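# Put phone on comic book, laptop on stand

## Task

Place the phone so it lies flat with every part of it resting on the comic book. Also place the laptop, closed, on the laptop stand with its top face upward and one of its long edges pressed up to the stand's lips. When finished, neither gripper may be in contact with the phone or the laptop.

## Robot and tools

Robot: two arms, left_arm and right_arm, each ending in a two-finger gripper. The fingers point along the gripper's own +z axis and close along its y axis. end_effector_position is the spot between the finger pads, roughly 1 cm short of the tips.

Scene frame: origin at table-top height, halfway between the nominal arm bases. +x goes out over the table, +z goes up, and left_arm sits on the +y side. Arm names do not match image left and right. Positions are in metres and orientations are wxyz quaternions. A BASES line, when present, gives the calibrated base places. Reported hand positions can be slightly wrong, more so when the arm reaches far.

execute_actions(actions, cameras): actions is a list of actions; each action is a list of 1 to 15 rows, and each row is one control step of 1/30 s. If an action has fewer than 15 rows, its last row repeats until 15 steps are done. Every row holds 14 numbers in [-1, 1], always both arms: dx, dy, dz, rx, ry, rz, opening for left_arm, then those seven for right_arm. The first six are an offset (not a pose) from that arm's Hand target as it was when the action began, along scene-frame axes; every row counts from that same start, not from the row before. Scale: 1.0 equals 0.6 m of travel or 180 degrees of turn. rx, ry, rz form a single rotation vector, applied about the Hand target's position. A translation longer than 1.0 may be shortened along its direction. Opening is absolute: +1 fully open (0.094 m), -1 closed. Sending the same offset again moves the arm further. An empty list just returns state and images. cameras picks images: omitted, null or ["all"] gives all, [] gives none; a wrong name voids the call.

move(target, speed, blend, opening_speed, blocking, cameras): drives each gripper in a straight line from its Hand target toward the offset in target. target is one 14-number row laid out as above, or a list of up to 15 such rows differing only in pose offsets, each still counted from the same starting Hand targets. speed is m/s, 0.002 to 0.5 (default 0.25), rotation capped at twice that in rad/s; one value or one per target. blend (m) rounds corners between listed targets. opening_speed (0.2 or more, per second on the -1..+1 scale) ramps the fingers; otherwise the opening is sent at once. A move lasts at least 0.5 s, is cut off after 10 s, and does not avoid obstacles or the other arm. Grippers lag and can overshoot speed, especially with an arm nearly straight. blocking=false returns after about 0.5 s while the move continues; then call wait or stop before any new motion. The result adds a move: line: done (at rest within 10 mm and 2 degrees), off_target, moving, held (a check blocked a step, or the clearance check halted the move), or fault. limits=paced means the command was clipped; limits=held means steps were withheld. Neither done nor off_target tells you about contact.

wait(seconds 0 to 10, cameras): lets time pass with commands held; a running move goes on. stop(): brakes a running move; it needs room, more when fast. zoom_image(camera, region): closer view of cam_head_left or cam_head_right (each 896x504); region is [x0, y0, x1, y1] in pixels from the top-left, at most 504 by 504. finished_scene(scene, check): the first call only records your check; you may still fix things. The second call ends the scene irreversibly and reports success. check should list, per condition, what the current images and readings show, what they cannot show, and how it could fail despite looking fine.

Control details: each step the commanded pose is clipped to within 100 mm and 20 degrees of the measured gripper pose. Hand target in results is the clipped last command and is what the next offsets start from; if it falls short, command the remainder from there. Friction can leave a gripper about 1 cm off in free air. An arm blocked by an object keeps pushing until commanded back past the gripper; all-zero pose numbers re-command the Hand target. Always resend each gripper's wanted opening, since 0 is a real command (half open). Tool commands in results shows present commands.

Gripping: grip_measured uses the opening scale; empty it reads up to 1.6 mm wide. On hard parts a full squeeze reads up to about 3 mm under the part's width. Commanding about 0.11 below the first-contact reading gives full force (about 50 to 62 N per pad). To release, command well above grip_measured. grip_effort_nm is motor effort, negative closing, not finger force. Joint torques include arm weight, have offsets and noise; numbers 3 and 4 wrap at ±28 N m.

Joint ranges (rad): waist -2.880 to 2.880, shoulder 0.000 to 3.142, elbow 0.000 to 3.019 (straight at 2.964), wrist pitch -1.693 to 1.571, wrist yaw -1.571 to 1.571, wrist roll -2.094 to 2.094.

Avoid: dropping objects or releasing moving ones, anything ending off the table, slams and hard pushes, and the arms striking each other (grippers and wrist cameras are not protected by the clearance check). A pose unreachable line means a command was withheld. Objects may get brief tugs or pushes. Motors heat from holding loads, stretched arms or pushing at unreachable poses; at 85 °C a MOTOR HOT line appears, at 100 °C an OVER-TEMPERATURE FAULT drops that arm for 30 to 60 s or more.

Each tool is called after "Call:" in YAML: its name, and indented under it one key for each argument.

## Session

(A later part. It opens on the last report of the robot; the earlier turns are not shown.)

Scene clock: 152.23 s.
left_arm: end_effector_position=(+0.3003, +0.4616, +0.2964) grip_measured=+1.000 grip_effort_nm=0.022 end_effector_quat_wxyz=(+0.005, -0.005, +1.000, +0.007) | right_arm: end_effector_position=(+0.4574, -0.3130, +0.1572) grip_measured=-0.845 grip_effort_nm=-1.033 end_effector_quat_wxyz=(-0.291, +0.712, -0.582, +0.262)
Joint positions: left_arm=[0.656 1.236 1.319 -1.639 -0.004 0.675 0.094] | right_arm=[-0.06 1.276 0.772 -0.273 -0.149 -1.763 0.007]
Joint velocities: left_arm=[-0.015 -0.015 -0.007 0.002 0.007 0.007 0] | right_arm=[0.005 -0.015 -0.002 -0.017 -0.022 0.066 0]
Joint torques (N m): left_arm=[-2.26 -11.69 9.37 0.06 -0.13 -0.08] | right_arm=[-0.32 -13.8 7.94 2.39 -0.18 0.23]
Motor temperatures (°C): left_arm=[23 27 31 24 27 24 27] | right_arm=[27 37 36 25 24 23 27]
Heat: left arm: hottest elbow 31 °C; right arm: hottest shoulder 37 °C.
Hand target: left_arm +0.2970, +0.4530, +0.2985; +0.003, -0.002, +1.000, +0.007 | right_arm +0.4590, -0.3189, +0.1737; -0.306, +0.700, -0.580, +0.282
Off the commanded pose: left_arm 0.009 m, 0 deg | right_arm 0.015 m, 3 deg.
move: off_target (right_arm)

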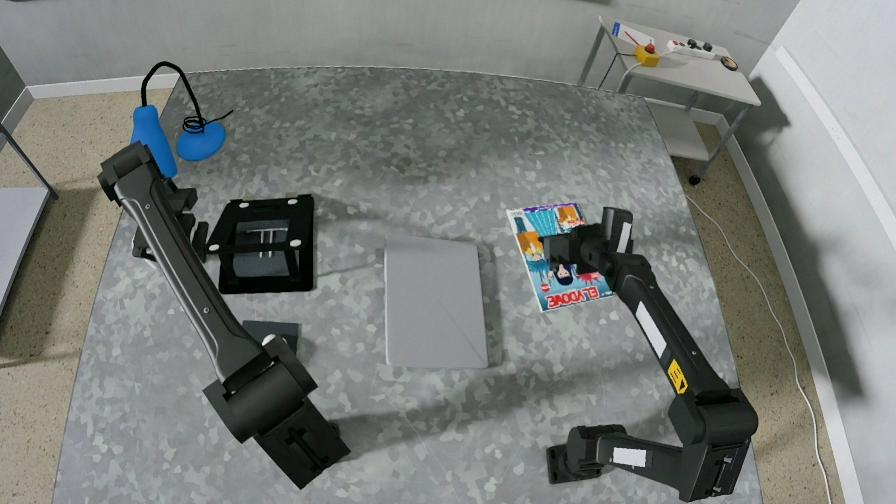

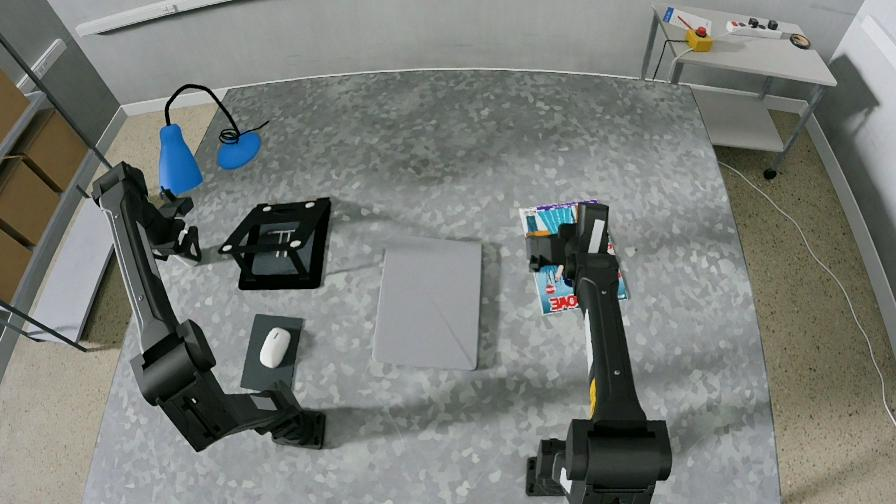

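Call:
move:
  target: [0,0,0,0,0,0,1, 0.033,-0.005,-0.155,0,0,0,-0.96]
  speed: 0.15

Call:
zoom_image:
  camera: "cam_head_left"
  region: [480, 170, 660, 330]

Call:
zoom_image:
  camera: "cam_head_right"
  region: [490, 170, 670, 330]

Scene clock: 160.83 s.
left_arm: end_effector_position=(+0.3003, +0.4616, +0.2964) grip_measured=+1.000 grip_effort_nm=0.017 end_effector_quat_wxyz=(+0.005, -0.005, +1.000, +0.007) | right_arm: end_effector_position=(+0.4729, -0.3160, +0.0781) grip_measured=-0.845 grip_effort_nm=-1.043 end_effector_quat_wxyz=(-0.300, +0.707, -0.579, +0.273)
Joint positions: left_arm=[0.656 1.236 1.319 -1.639 -0.004 0.675 0.094] | right_arm=[-0.066 1.471 0.686 0.039 -0.153 -1.763 0.007]
Joint velocities: left_arm=[-0.005 0.005 -0.017 0.007 -0.007 -0.051 0] | right_arm=[-0.015 -0.015 -0.007 0.007 0.022 0.022 0]
Joint torques (N m): left_arm=[-1.79 -11.4 9.17 -0.03 -0.09 -0.11] | right_arm=[-0.38 -12.22 7.01 2.18 -0.19 0.22]
Motor temperatures (°C): left_arm=[23 27 31 24 27 24 27] | right_arm=[27 36 35 25 24 23 27]
Heat: left arm: hottest elbow 31 °C; right arm: hottest shoulder 36 °C.
Hand target: left_arm +0.2970, +0.4530, +0.2985; +0.003, -0.002, +1.000, +0.007 | right_arm +0.4776, -0.3222, +0.0804; -0.306, +0.700, -0.580, +0.282
Off the commanded pose: left_arm 0.009 m, 0 deg | right_arm 0.009 m, 1 deg.
move: done

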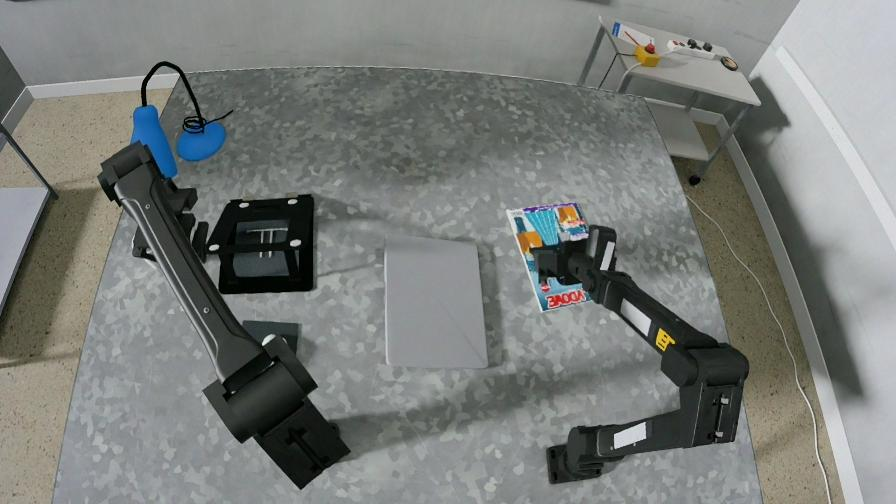

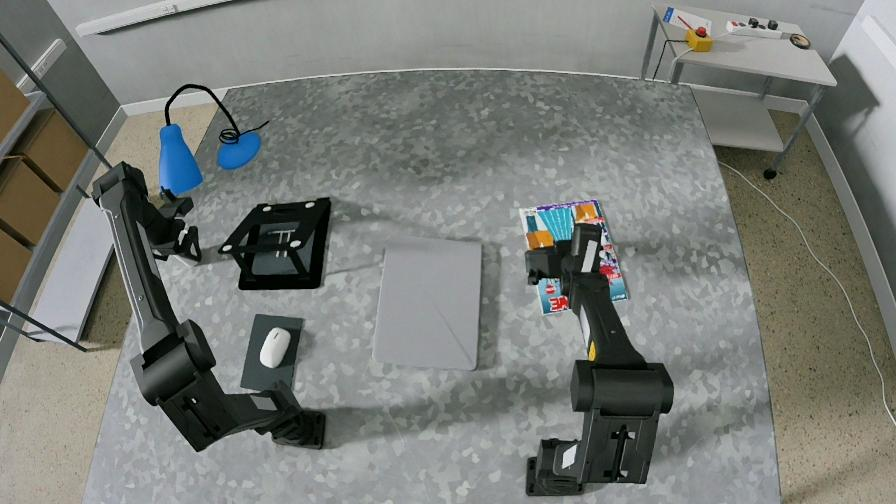

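Scaled by 2.800.

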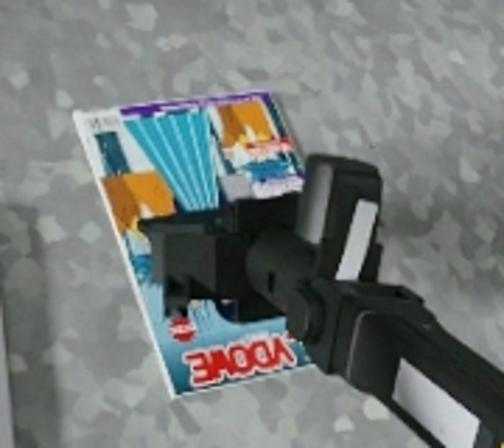

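Scaled by 2.800.

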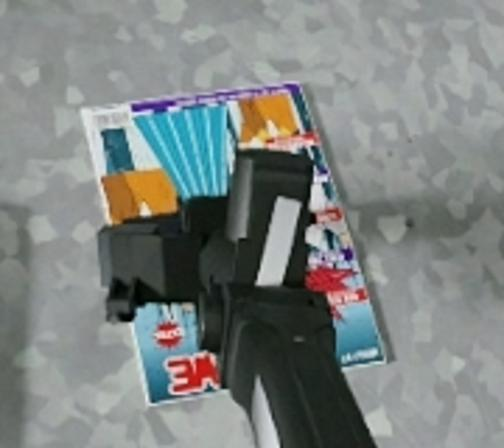

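Call:
zoom_image:
  camera: "cam_head_left"
  region: [525, 225, 605, 290]

Call:
zoom_image:
  camera: "cam_head_right"
  region: [520, 220, 610, 290]

Scaled by 6.300.

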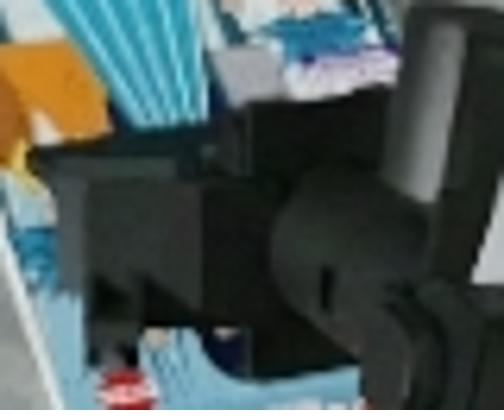

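Scaled by 5.600.

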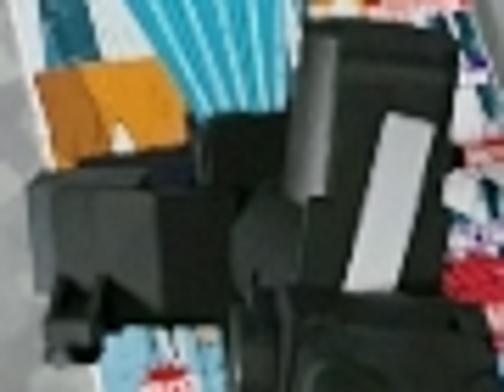

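Call:
move:
  target: [0,0,0,0,0,0,1, 0.02,-0.033,-0.05,0,0,0,-0.96]
  speed: 0.1
  cameras: ["cam_head_left"]

Call:
zoom_image:
  camera: "cam_head_left"
  region: [515, 205, 625, 305]

Scene clock: 174.33 s.
left_arm: end_effector_position=(+0.3003, +0.4616, +0.2964) grip_measured=+1.000 grip_effort_nm=0.022 end_effector_quat_wxyz=(+0.005, -0.005, +1.000, +0.007) | right_arm: end_effector_position=(+0.4816, -0.3356, +0.0512) grip_measured=-0.845 grip_effort_nm=-1.043 end_effector_quat_wxyz=(-0.303, +0.704, -0.581, +0.275)
Joint positions: left_arm=[0.656 1.236 1.319 -1.639 -0.004 0.675 0.094] | right_arm=[-0.115 1.564 0.686 0.134 -0.189 -1.787 0.007]
Joint velocities: left_arm=[-0.015 -0.015 -0.007 -0.007 -0.051 0.007 0] | right_arm=[-0.015 0.005 -0.007 -0.002 0.081 0.007 0]
Joint torques (N m): left_arm=[-2.55 -11.05 9.59 -0.06 -0.09 -0.04] | right_arm=[-0.32 -11.58 7.19 1.98 -0.21 0.15]
Motor temperatures (°C): left_arm=[23 27 31 24 27 24 27] | right_arm=[27 35 35 25 24 23 27]
Heat: left arm: hottest elbow 31 °C; right arm: hottest shoulder 35 °C.
Hand target: left_arm +0.2970, +0.4530, +0.2985; +0.003, -0.002, +1.000, +0.007 | right_arm +0.4889, -0.3422, +0.0504; -0.306, +0.700, -0.580, +0.282
Off the commanded pose: left_arm 0.009 m, 0 deg | right_arm 0.010 m, 1 deg.
move: done
Images, in order (width x height): cam_head_left 896x504.

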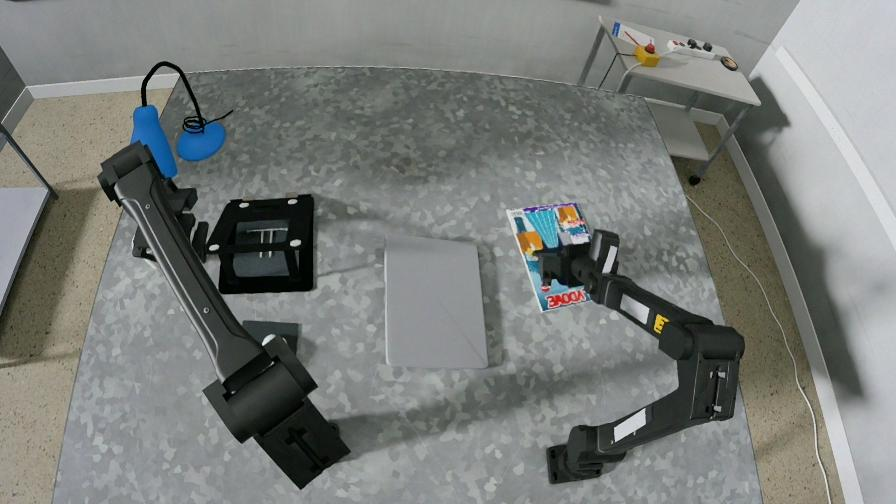

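Scaled by 4.582.

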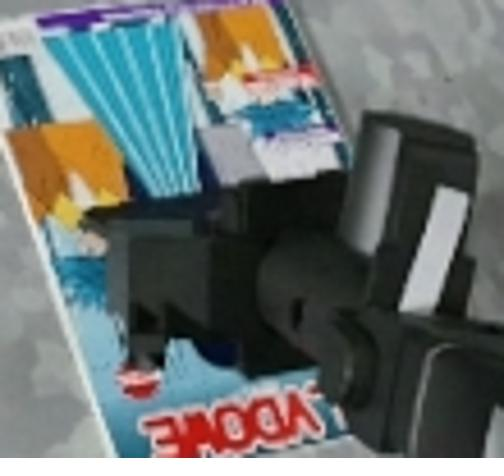

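Call:
move:
  target: [0,0,0,0,0,0,1, -0.015,-0.005,-0.026,0.016,-0.082,0,-0.96]
  speed: 0.06
  cameras: ["cam_head_left"]

Call:
zoom_image:
  camera: "cam_head_left"
  region: [515, 205, 625, 305]

Scene clock: 182.10 s.
left_arm: end_effector_position=(+0.3003, +0.4616, +0.2964) grip_measured=+1.000 grip_effort_nm=0.022 end_effector_quat_wxyz=(+0.005, -0.005, +1.000, +0.007) | right_arm: end_effector_position=(+0.4802, -0.3388, +0.0394) grip_measured=-0.845 grip_effort_nm=-1.038 end_effector_quat_wxyz=(-0.393, +0.657, -0.539, +0.353)
Joint positions: left_arm=[0.656 1.236 1.319 -1.639 -0.004 0.675 0.094] | right_arm=[-0.145 1.697 0.55 0.672 -0.261 -1.748 0.007]
Joint velocities: left_arm=[0.005 -0.005 0.002 -0.007 -0.051 -0.007 0] | right_arm=[-0.005 -0.015 -0.022 -0.007 0.037 -0.066 0]
Joint torques (N m): left_arm=[-2.78 -11.46 9.5 0.09 -0.07 -0.09] | right_arm=[-0.38 -12.34 4.19 2.26 -0.17 0.23]
Motor temperatures (°C): left_arm=[23 27 31 24 27 24 27] | right_arm=[27 35 34 25 24 23 27]
Heat: left arm: hottest elbow 31 °C; right arm: hottest shoulder 35 °C.
Hand target: left_arm +0.2970, +0.4530, +0.2985; +0.003, -0.002, +1.000, +0.007 | right_arm +0.4789, -0.3450, +0.0353; -0.394, +0.651, -0.542, +0.356
Off the commanded pose: left_arm 0.009 m, 0 deg | right_arm 0.008 m, 1 deg.
move: done
Images, in order (width x height): cam_head_left 896x504.

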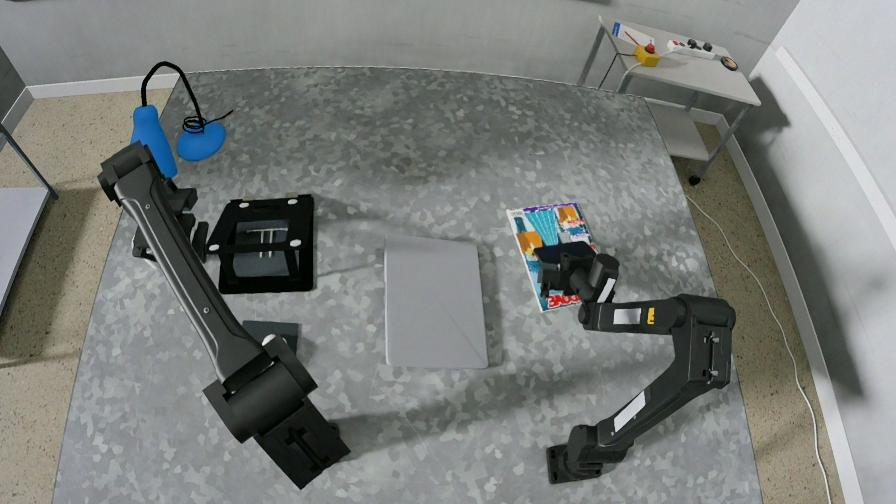

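Scaled by 4.582.

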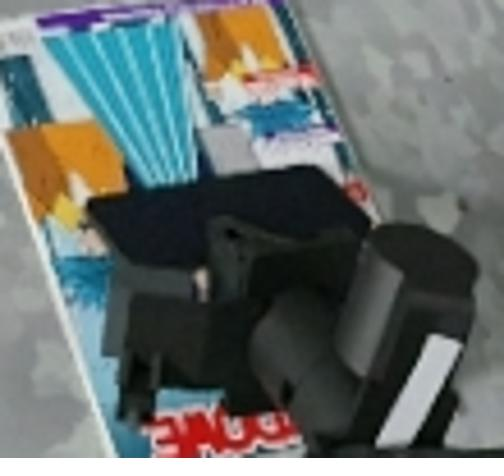

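Call:
move:
  target: [0,0,0,0,0,0,1, 0,0,-0.018,0,0,0,-0.96]
  speed: 0.05
  cameras: ["cam_head_left"]

Call:
zoom_image:
  camera: "cam_head_left"
  region: [515, 205, 625, 305]

Scene clock: 187.63 s.
left_arm: end_effector_position=(+0.3003, +0.4616, +0.2964) grip_measured=+1.000 grip_effort_nm=0.022 end_effector_quat_wxyz=(+0.005, -0.005, +1.000, +0.007) | right_arm: end_effector_position=(+0.4830, -0.3390, +0.0372) grip_measured=-0.845 grip_effort_nm=-1.043 end_effector_quat_wxyz=(-0.400, +0.652, -0.534, +0.360)
Joint positions: left_arm=[0.656 1.236 1.319 -1.639 -0.004 0.675 0.094] | right_arm=[-0.145 1.724 0.55 0.723 -0.263 -1.743 0.007]
Joint velocities: left_arm=[-0.005 0.005 -0.012 0.002 -0.081 0.037 0] | right_arm=[-0.005 -0.015 -0.007 0.002 0.007 0.037 -0.001]
Joint torques (N m): left_arm=[-2.67 -11.11 9.51 -0.03 -0.09 -0.09] | right_arm=[-0.38 -11.58 3.89 1.99 -0.1 0.21]
Motor temperatures (°C): left_arm=[23 27 31 24 27 24 27] | right_arm=[27 35 34 25 24 23 27]
Heat: left arm: hottest elbow 31 °C; right arm: hottest shoulder 35 °C.
Hand target: left_arm +0.2970, +0.4530, +0.2985; +0.003, -0.002, +1.000, +0.007 | right_arm +0.4786, -0.3450, +0.0245; -0.394, +0.651, -0.542, +0.356
Off the commanded pose: left_arm 0.009 m, 0 deg | right_arm 0.015 m, 1 deg.
move: off_target (right_arm)
Images, in order (width x height): cam_head_left 896x504.

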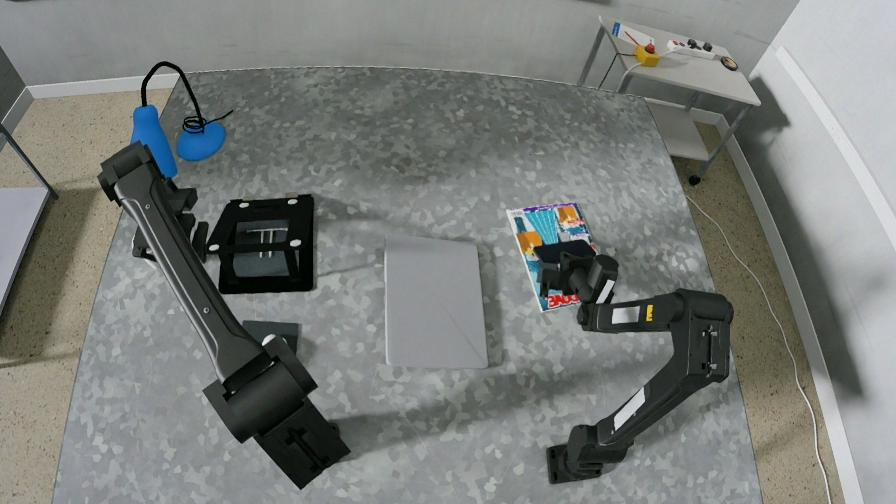

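Scaled by 4.582.

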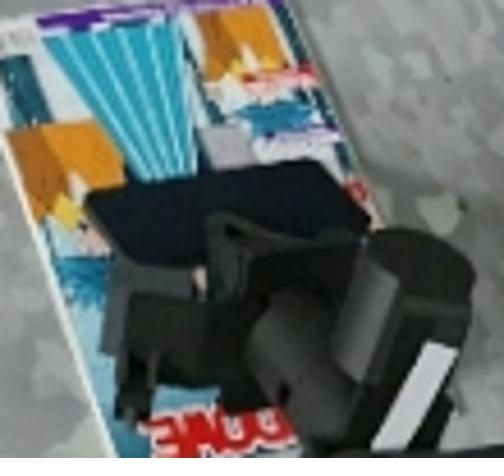

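Call:
move:
  target: [0,0,0,0,0,0,1, 0,0,0.008,0,0,0,-0.5]
  opening_speed: 0.3
  cameras: ["cam_head_left"]

Call:
zoom_image:
  camera: "cam_head_left"
  region: [515, 205, 625, 305]

Scene clock: 193.13 s.
left_arm: end_effector_position=(+0.3003, +0.4616, +0.2964) grip_measured=+1.000 grip_effort_nm=0.022 end_effector_quat_wxyz=(+0.005, -0.005, +1.000, +0.007) | right_arm: end_effector_position=(+0.4830, -0.3390, +0.0371) grip_measured=-0.502 grip_effort_nm=0.061 end_effector_quat_wxyz=(-0.400, +0.652, -0.534, +0.360)
Joint positions: left_arm=[0.656 1.236 1.319 -1.639 -0.004 0.675 0.094] | right_arm=[-0.145 1.725 0.55 0.723 -0.263 -1.743 0.023]
Joint velocities: left_arm=[-0.005 -0.005 0.007 0.002 -0.022 -0.022 0] | right_arm=[-0.015 0.005 -0.007 -0.012 0.007 -0.066 0]
Joint torques (N m): left_arm=[-2.96 -11.34 9.4 -0.09 -0.13 -0.05] | right_arm=[-0.32 -12.86 3.97 1.46 -0.11 0.21]
Motor temperatures (°C): left_arm=[23 26 31 24 27 24 27] | right_arm=[27 34 33 25 24 23 27]
Heat: left arm: hottest elbow 31 °C; right arm: hottest shoulder 34 °C.
Hand target: left_arm +0.2970, +0.4530, +0.2985; +0.003, -0.002, +1.000, +0.007 | right_arm +0.4787, -0.3450, +0.0291; -0.394, +0.651, -0.542, +0.356
Off the commanded pose: left_arm 0.009 m, 0 deg | right_arm 0.011 m, 1 deg.
move: off_target (right_arm)
Images, in order (width x height): cam_head_left 896x504.

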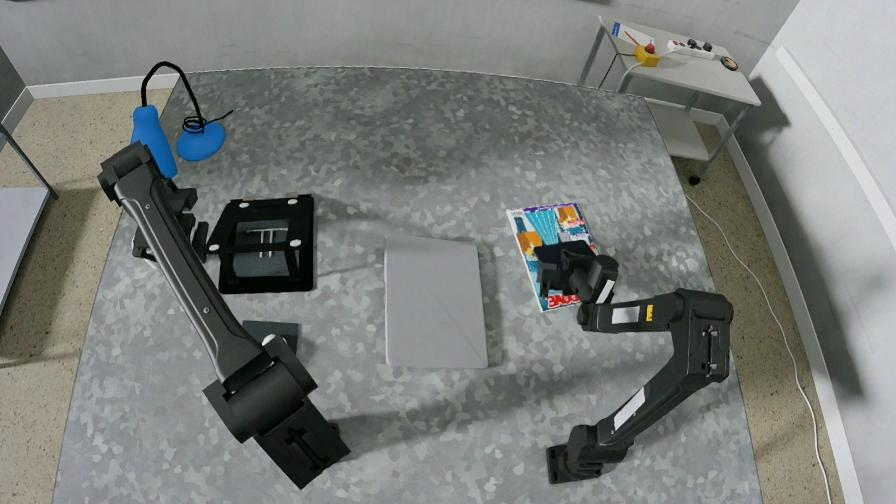

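Scaled by 4.582.

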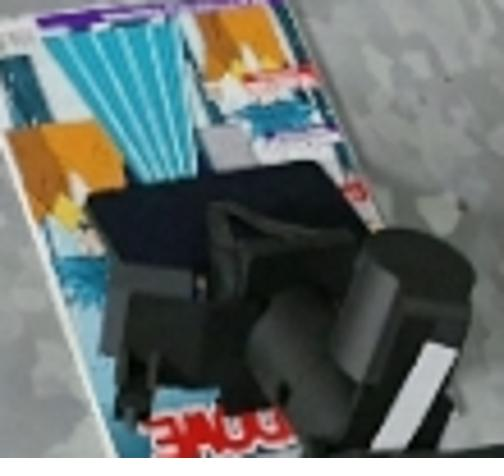

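Call:
move:
  target: [0,0,0,0,0,0,1, -0.06,-0.012,-0.006,0,0,0,-0.5]
  speed: 0.06
  cameras: ["cam_head_left"]

Call:
zoom_image:
  camera: "cam_head_left"
  region: [515, 205, 625, 305]

Scene clock: 198.10 s.
left_arm: end_effector_position=(+0.3003, +0.4616, +0.2964) grip_measured=+1.000 grip_effort_nm=0.027 end_effector_quat_wxyz=(+0.005, -0.005, +1.000, +0.007) | right_arm: end_effector_position=(+0.4504, -0.3459, +0.0257) grip_measured=-0.501 grip_effort_nm=0.061 end_effector_quat_wxyz=(-0.397, +0.653, -0.541, +0.352)
Joint positions: left_arm=[0.656 1.236 1.319 -1.639 -0.004 0.675 0.094] | right_arm=[-0.18 1.71 0.468 0.769 -0.294 -1.752 0.023]
Joint velocities: left_arm=[0.005 -0.005 0.007 0.012 0.037 0.037 0] | right_arm=[-0.015 -0.005 -0.002 -0.002 -0.007 -0.022 0.001]
Joint torques (N m): left_arm=[-3.25 -11.75 9.51 0.12 -0.12 -0.05] | right_arm=[-0.44 -13.74 2.54 1.72 -0.19 0.12]
Motor temperatures (°C): left_arm=[23 26 31 24 27 24 27] | right_arm=[27 34 33 25 24 23 27]
Heat: left arm: hottest elbow 31 °C; right arm: hottest shoulder 34 °C.
Hand target: left_arm +0.2970, +0.4530, +0.2985; +0.003, -0.002, +1.000, +0.007 | right_arm +0.4426, -0.3515, +0.0261; -0.394, +0.651, -0.542, +0.356
Off the commanded pose: left_arm 0.009 m, 0 deg | right_arm 0.010 m, 1 deg.
move: done
Images, in order (width x height): cam_head_left 896x504.

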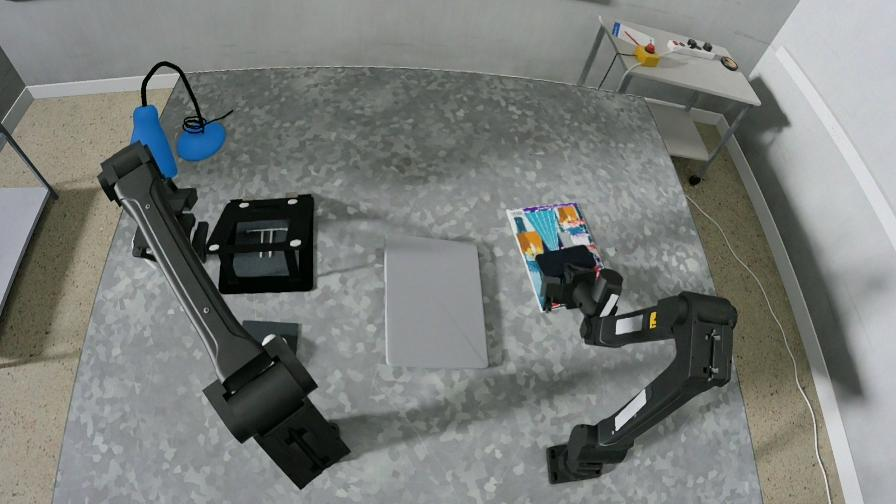

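Scaled by 4.582.

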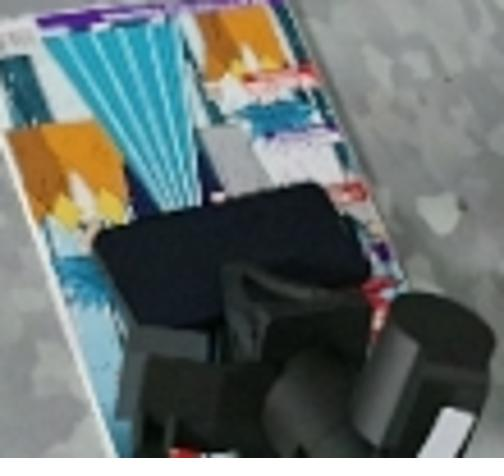

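Call:
move:
  target: [0,0,0,0,0,0,1, -0.09,-0.018,0.0,0,0,0,-0.5]
  speed: 0.06
  cameras: ["cam_head_left"]

Call:
zoom_image:
  camera: "cam_head_left"
  region: [515, 205, 625, 325]

Scene clock: 201.83 s.
left_arm: end_effector_position=(+0.3003, +0.4616, +0.2964) grip_measured=+1.000 grip_effort_nm=0.022 end_effector_quat_wxyz=(+0.005, -0.005, +1.000, +0.007) | right_arm: end_effector_position=(+0.3945, -0.3570, +0.0250) grip_measured=-0.501 grip_effort_nm=0.066 end_effector_quat_wxyz=(-0.396, +0.653, -0.542, +0.350)
Joint positions: left_arm=[0.656 1.236 1.319 -1.639 -0.004 0.675 0.094] | right_arm=[-0.254 1.634 0.329 0.816 -0.359 -1.787 0.023]
Joint velocities: left_arm=[0.005 -0.005 -0.002 0.002 0.051 0.022 0] | right_arm=[-0.005 -0.005 -0.017 0.017 -0.007 -0.037 0]
Joint torques (N m): left_arm=[-3.19 -11.28 9.57 0.13 -0.12 -0.08] | right_arm=[-0.38 -11.58 2.22 1.7 -0.14 0.08]
Motor temperatures (°C): left_arm=[23 26 31 24 27 24 27] | right_arm=[27 34 33 25 24 23 27]
Heat: left arm: hottest elbow 31 °C; right arm: hottest shoulder 34 °C.
Hand target: left_arm +0.2970, +0.4530, +0.2985; +0.003, -0.002, +1.000, +0.007 | right_arm +0.3884, -0.3614, +0.0268; -0.394, +0.651, -0.542, +0.356
Off the commanded pose: left_arm 0.009 m, 0 deg | right_arm 0.008 m, 1 deg.
move: done
Images, in order (width x height): cam_head_left 896x504.

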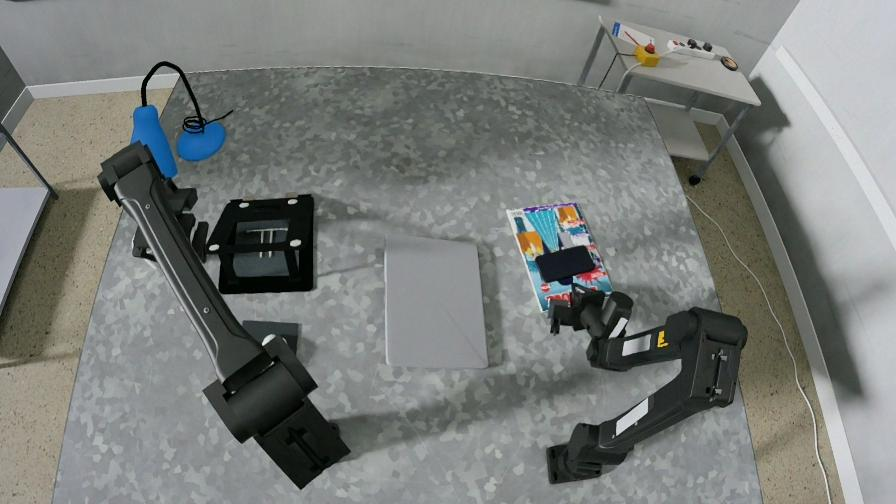

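Scaled by 4.200.

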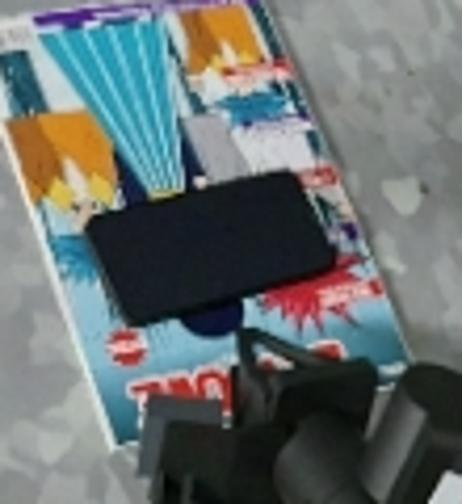

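Call:
move:
  target: [0,0,0,0,0,0,1, -0.05,-0.05,0.3,0,0,0,0]

Call:
zoom_image:
  camera: "cam_head_left"
  region: [375, 225, 495, 295]

Call:
zoom_image:
  camera: "cam_head_right"
  region: [365, 225, 495, 295]

Call:
zoom_image:
  camera: "cam_head_left"
  region: [375, 310, 495, 380]

Call:
zoom_image:
  camera: "cam_head_right"
  region: [365, 310, 495, 380]

Scene clock: 207.73 s.
left_arm: end_effector_position=(+0.3003, +0.4616, +0.2964) grip_measured=+1.000 grip_effort_nm=0.017 end_effector_quat_wxyz=(+0.005, -0.005, +1.000, +0.007) | right_arm: end_effector_position=(+0.3452, -0.3814, +0.1775) grip_measured=-0.001 grip_effort_nm=0.066 end_effector_quat_wxyz=(-0.391, +0.656, -0.553, +0.334)
Joint positions: left_arm=[0.656 1.236 1.319 -1.639 -0.004 0.675 0.094] | right_arm=[-0.402 0.897 0.434 -0.099 -0.486 -1.864 0.047]
Joint velocities: left_arm=[0.005 0.005 -0.022 -0.012 -0.066 -0.081 0] | right_arm=[-0.015 0.005 0.017 -0.002 0.081 -0.007 0.001]
Joint torques (N m): left_arm=[-2.32 -11.52 9.55 -0.03 -0.11 -0.04] | right_arm=[-0.38 -4.84 12.94 1.07 -0.26 0.14]
Motor temperatures (°C): left_arm=[23 26 31 24 27 24 27] | right_arm=[27 34 33 25 24 23 26]
Heat: left arm: hottest elbow 31 °C; right arm: hottest shoulder 34 °C.
Hand target: left_arm +0.2970, +0.4530, +0.2985; +0.003, -0.002, +1.000, +0.007 | right_arm +0.3604, -0.3925, +0.2071; -0.394, +0.651, -0.542, +0.357
Off the commanded pose: left_arm 0.009 m, 0 deg | right_arm 0.034 m, 3 deg.
move: off_target (right_arm)

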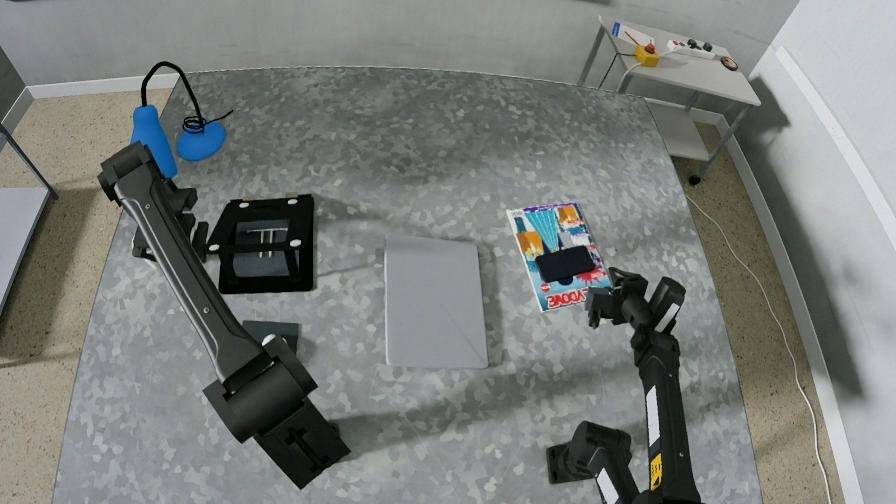

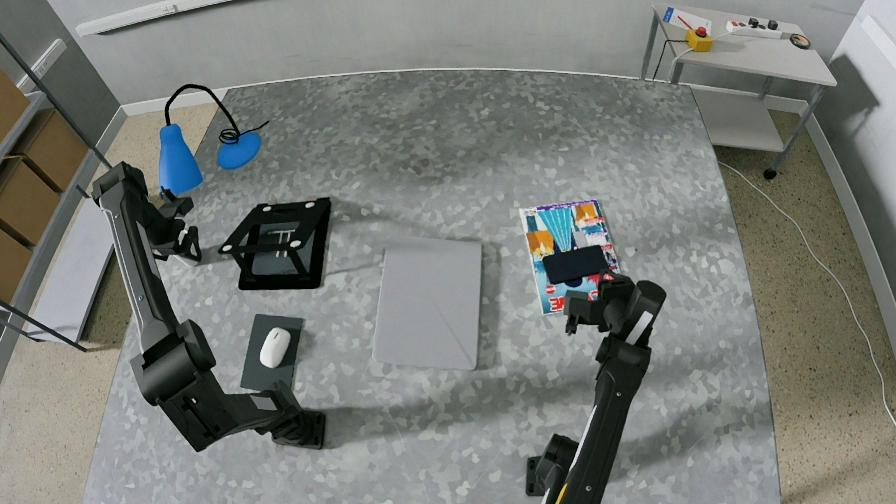

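Scaled by 4.200.

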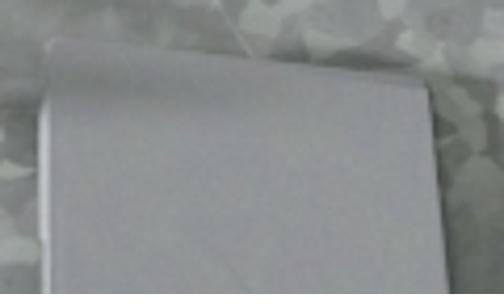

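Scaled by 3.877.

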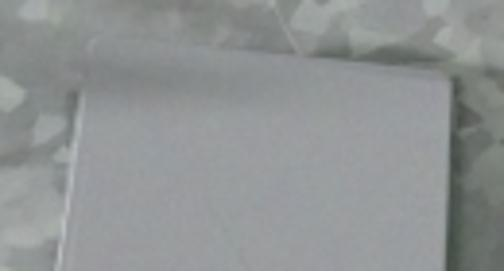

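Scaled by 4.200.

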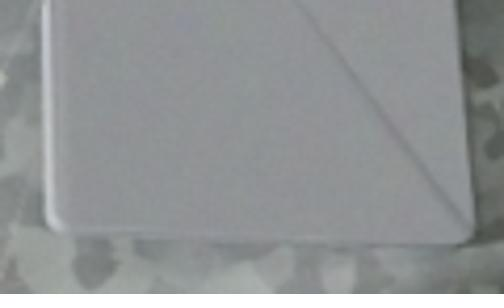

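Scaled by 3.877.

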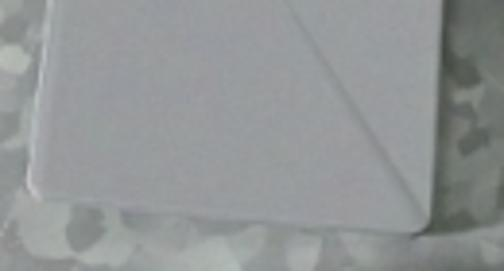

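Call:
zoom_image:
  camera: "cam_head_left"
  region: [570, 250, 700, 370]

Call:
zoom_image:
  camera: "cam_head_right"
  region: [550, 250, 680, 370]

Scaled by 3.877.

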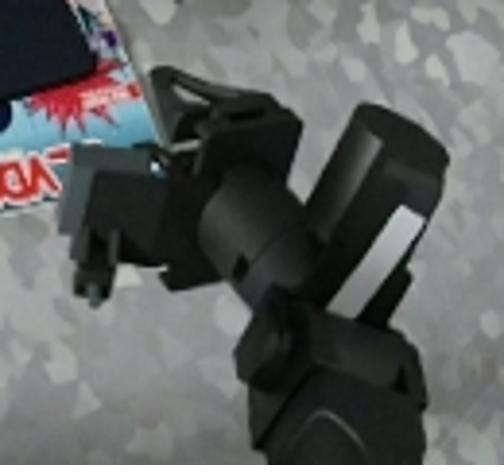

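Scaled by 3.877.

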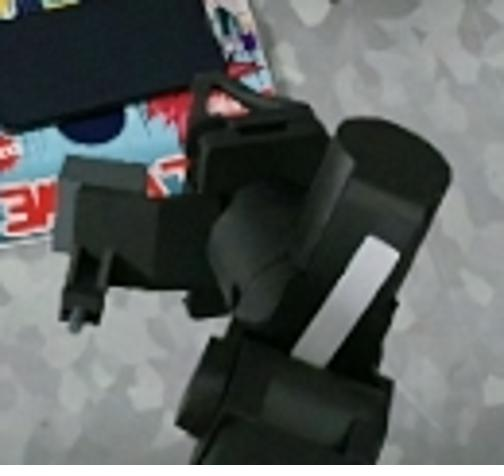

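Call:
move:
  target: [0.0,-0.305,-0.3,-0.289,-0.12,0.23,-0.2, 0,0,0,0,0,0,0]

Call:
zoom_image:
  camera: "cam_head_left"
  region: [270, 220, 420, 370]

Call:
zoom_image:
  camera: "cam_head_right"
  region: [270, 220, 420, 370]

Scene clock: 282.57 s.
left_arm: end_effector_position=(+0.2941, +0.2711, +0.1204) grip_measured=-0.198 grip_effort_nm=-0.085 end_effector_quat_wxyz=(+0.168, -0.350, +0.819, -0.423) | right_arm: end_effector_position=(+0.3448, -0.3812, +0.1769) grip_measured=-0.001 grip_effort_nm=0.066 end_effector_quat_wxyz=(-0.390, +0.656, -0.553, +0.333)
Joint positions: left_arm=[0.636 0.964 0.455 -0.9 0.935 -0.225 0.038] | right_arm=[-0.402 0.897 0.434 -0.102 -0.487 -1.865 0.047]
Joint velocities: left_arm=[-0.005 -0.015 -0.002 -0.002 0.007 0.007 -0.001] | right_arm=[-0.005 -0.024 -0.012 -0.007 0.007 0.007 -0.001]
Joint torques (N m): left_arm=[-2.37 -5.71 8.57 1.02 0.42 -0.05] | right_arm=[-0.38 -4.89 13 1.1 -0.26 0.15]
Motor temperatures (°C): left_arm=[23 26 32 24 27 24 27] | right_arm=[27 31 45 25 24 23 26]
Heat: left arm: hottest elbow 32 °C; right arm: hottest elbow 45 °C.
Hand target: left_arm +0.2938, +0.2666, +0.1198; +0.171, -0.344, +0.821, -0.422 | right_arm +0.3604, -0.3924, +0.2070; -0.394, +0.651, -0.542, +0.357
Off the commanded pose: left_arm 0.004 m, 1 deg | right_arm 0.036 m, 3 deg.
move: off_target (right_arm)

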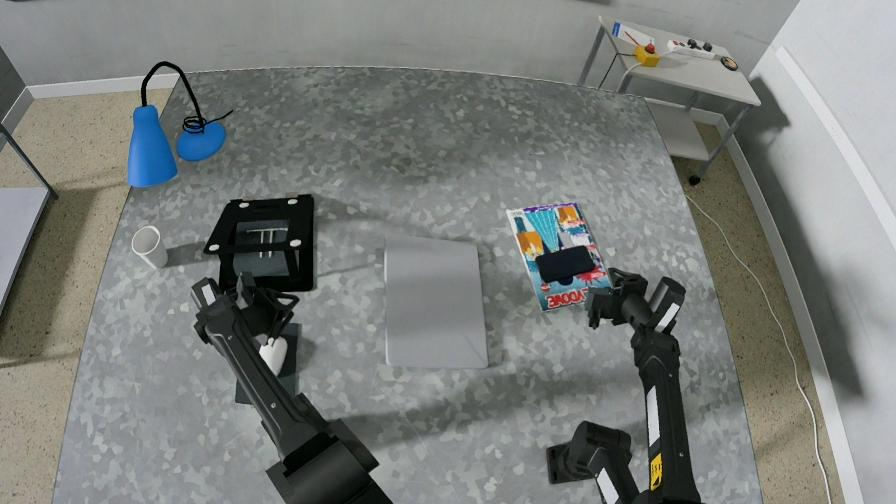

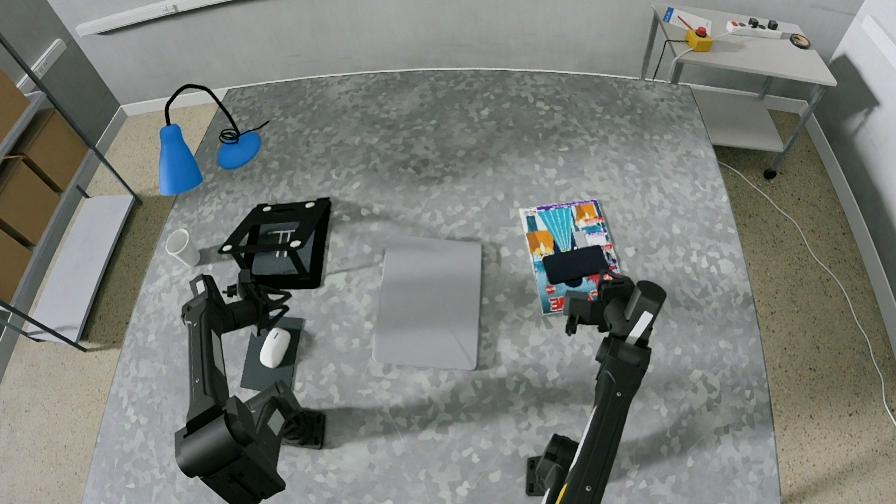

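Scaled by 3.360.

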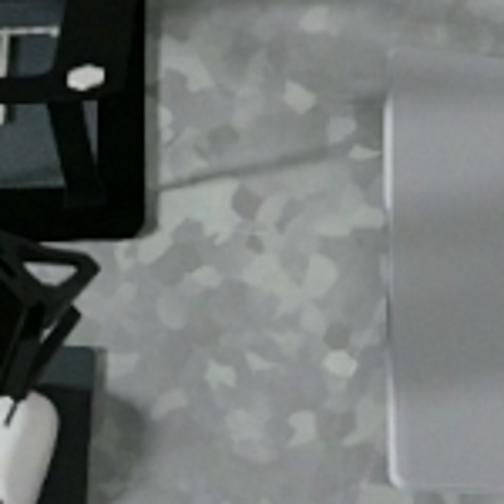

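Scaled by 3.360.

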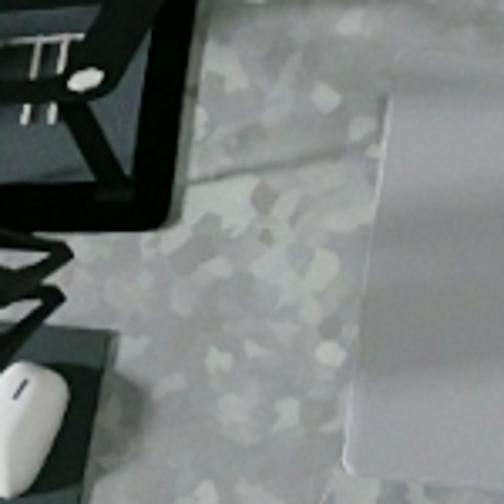

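Call:
move:
  target: [0.0,-0.15,-0.08,0,0,0,-0.2, -0.1,0,0.1,0,0,0,0]

Call:
zoom_image:
  camera: "cam_head_left"
  region: [300, 240, 420, 360]

Call:
zoom_image:
  camera: "cam_head_right"
  region: [290, 240, 410, 360]

Scene clock: 297.20 s.
left_arm: end_effector_position=(+0.2945, +0.1805, +0.0729) grip_measured=-0.198 grip_effort_nm=-0.085 end_effector_quat_wxyz=(+0.169, -0.351, +0.819, -0.421) | right_arm: end_effector_position=(+0.2931, -0.3832, +0.2294) grip_measured=-0.001 grip_effort_nm=0.061 end_effector_quat_wxyz=(-0.391, +0.655, -0.557, +0.327)
Joint positions: left_arm=[0.191 0.811 0.203 -0.329 0.75 -0.847 0.038] | right_arm=[-0.514 0.646 0.493 -0.46 -0.583 -1.931 0.047]
Joint velocities: left_arm=[-0.015 -0.005 -0.007 0.007 -0.022 0.007 -0.001] | right_arm=[-0.005 -0.015 0.012 0.012 0.081 -0.037 0.001]
Joint torques (N m): left_arm=[-2.37 -3.19 8.72 2.03 0.21 -0.05] | right_arm=[-0.38 -3.19 14.16 0.92 -0.3 0.13]
Motor temperatures (°C): left_arm=[23 26 31 24 27 24 27] | right_arm=[27 31 46 25 24 23 26]
Heat: left arm: hottest elbow 31 °C; right arm: hottest elbow 46 °C.
Hand target: left_arm +0.2937, +0.1769, +0.0730; +0.174, -0.344, +0.820, -0.423 | right_arm +0.3013, -0.3923, +0.2680; -0.394, +0.651, -0.542, +0.357
Off the commanded pose: left_arm 0.004 m, 1 deg | right_arm 0.039 m, 4 deg.
move: off_target (right_arm)

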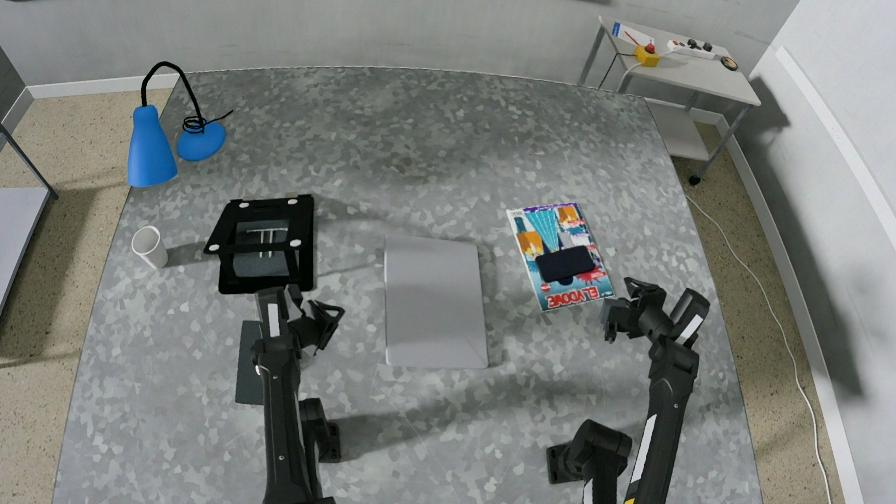

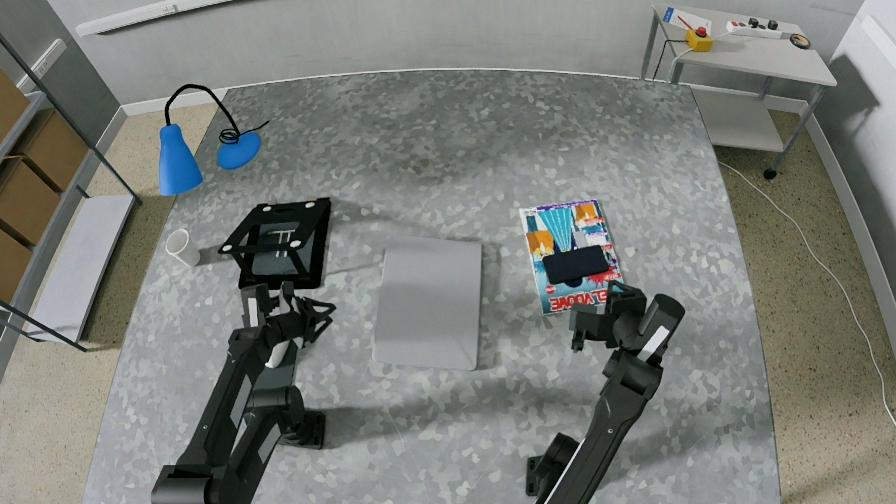

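Scaled by 4.200.

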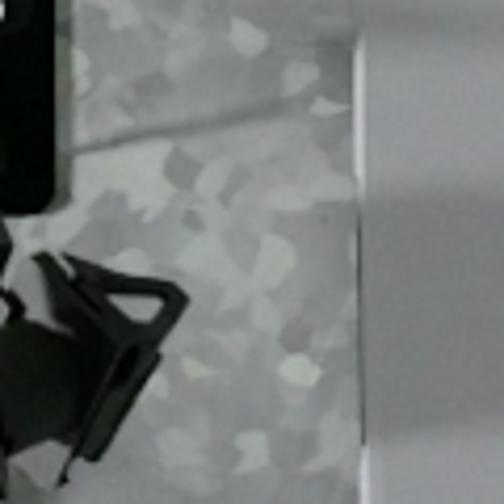

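Scaled by 4.200.

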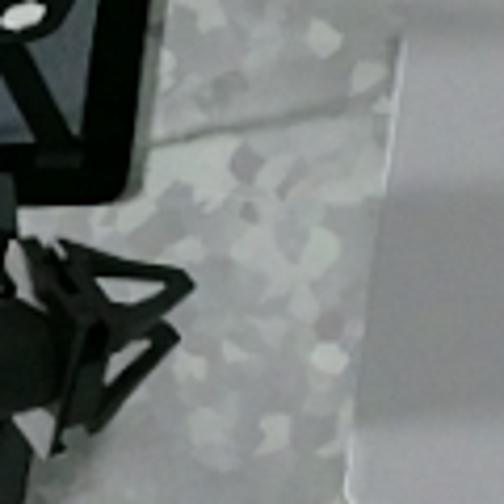

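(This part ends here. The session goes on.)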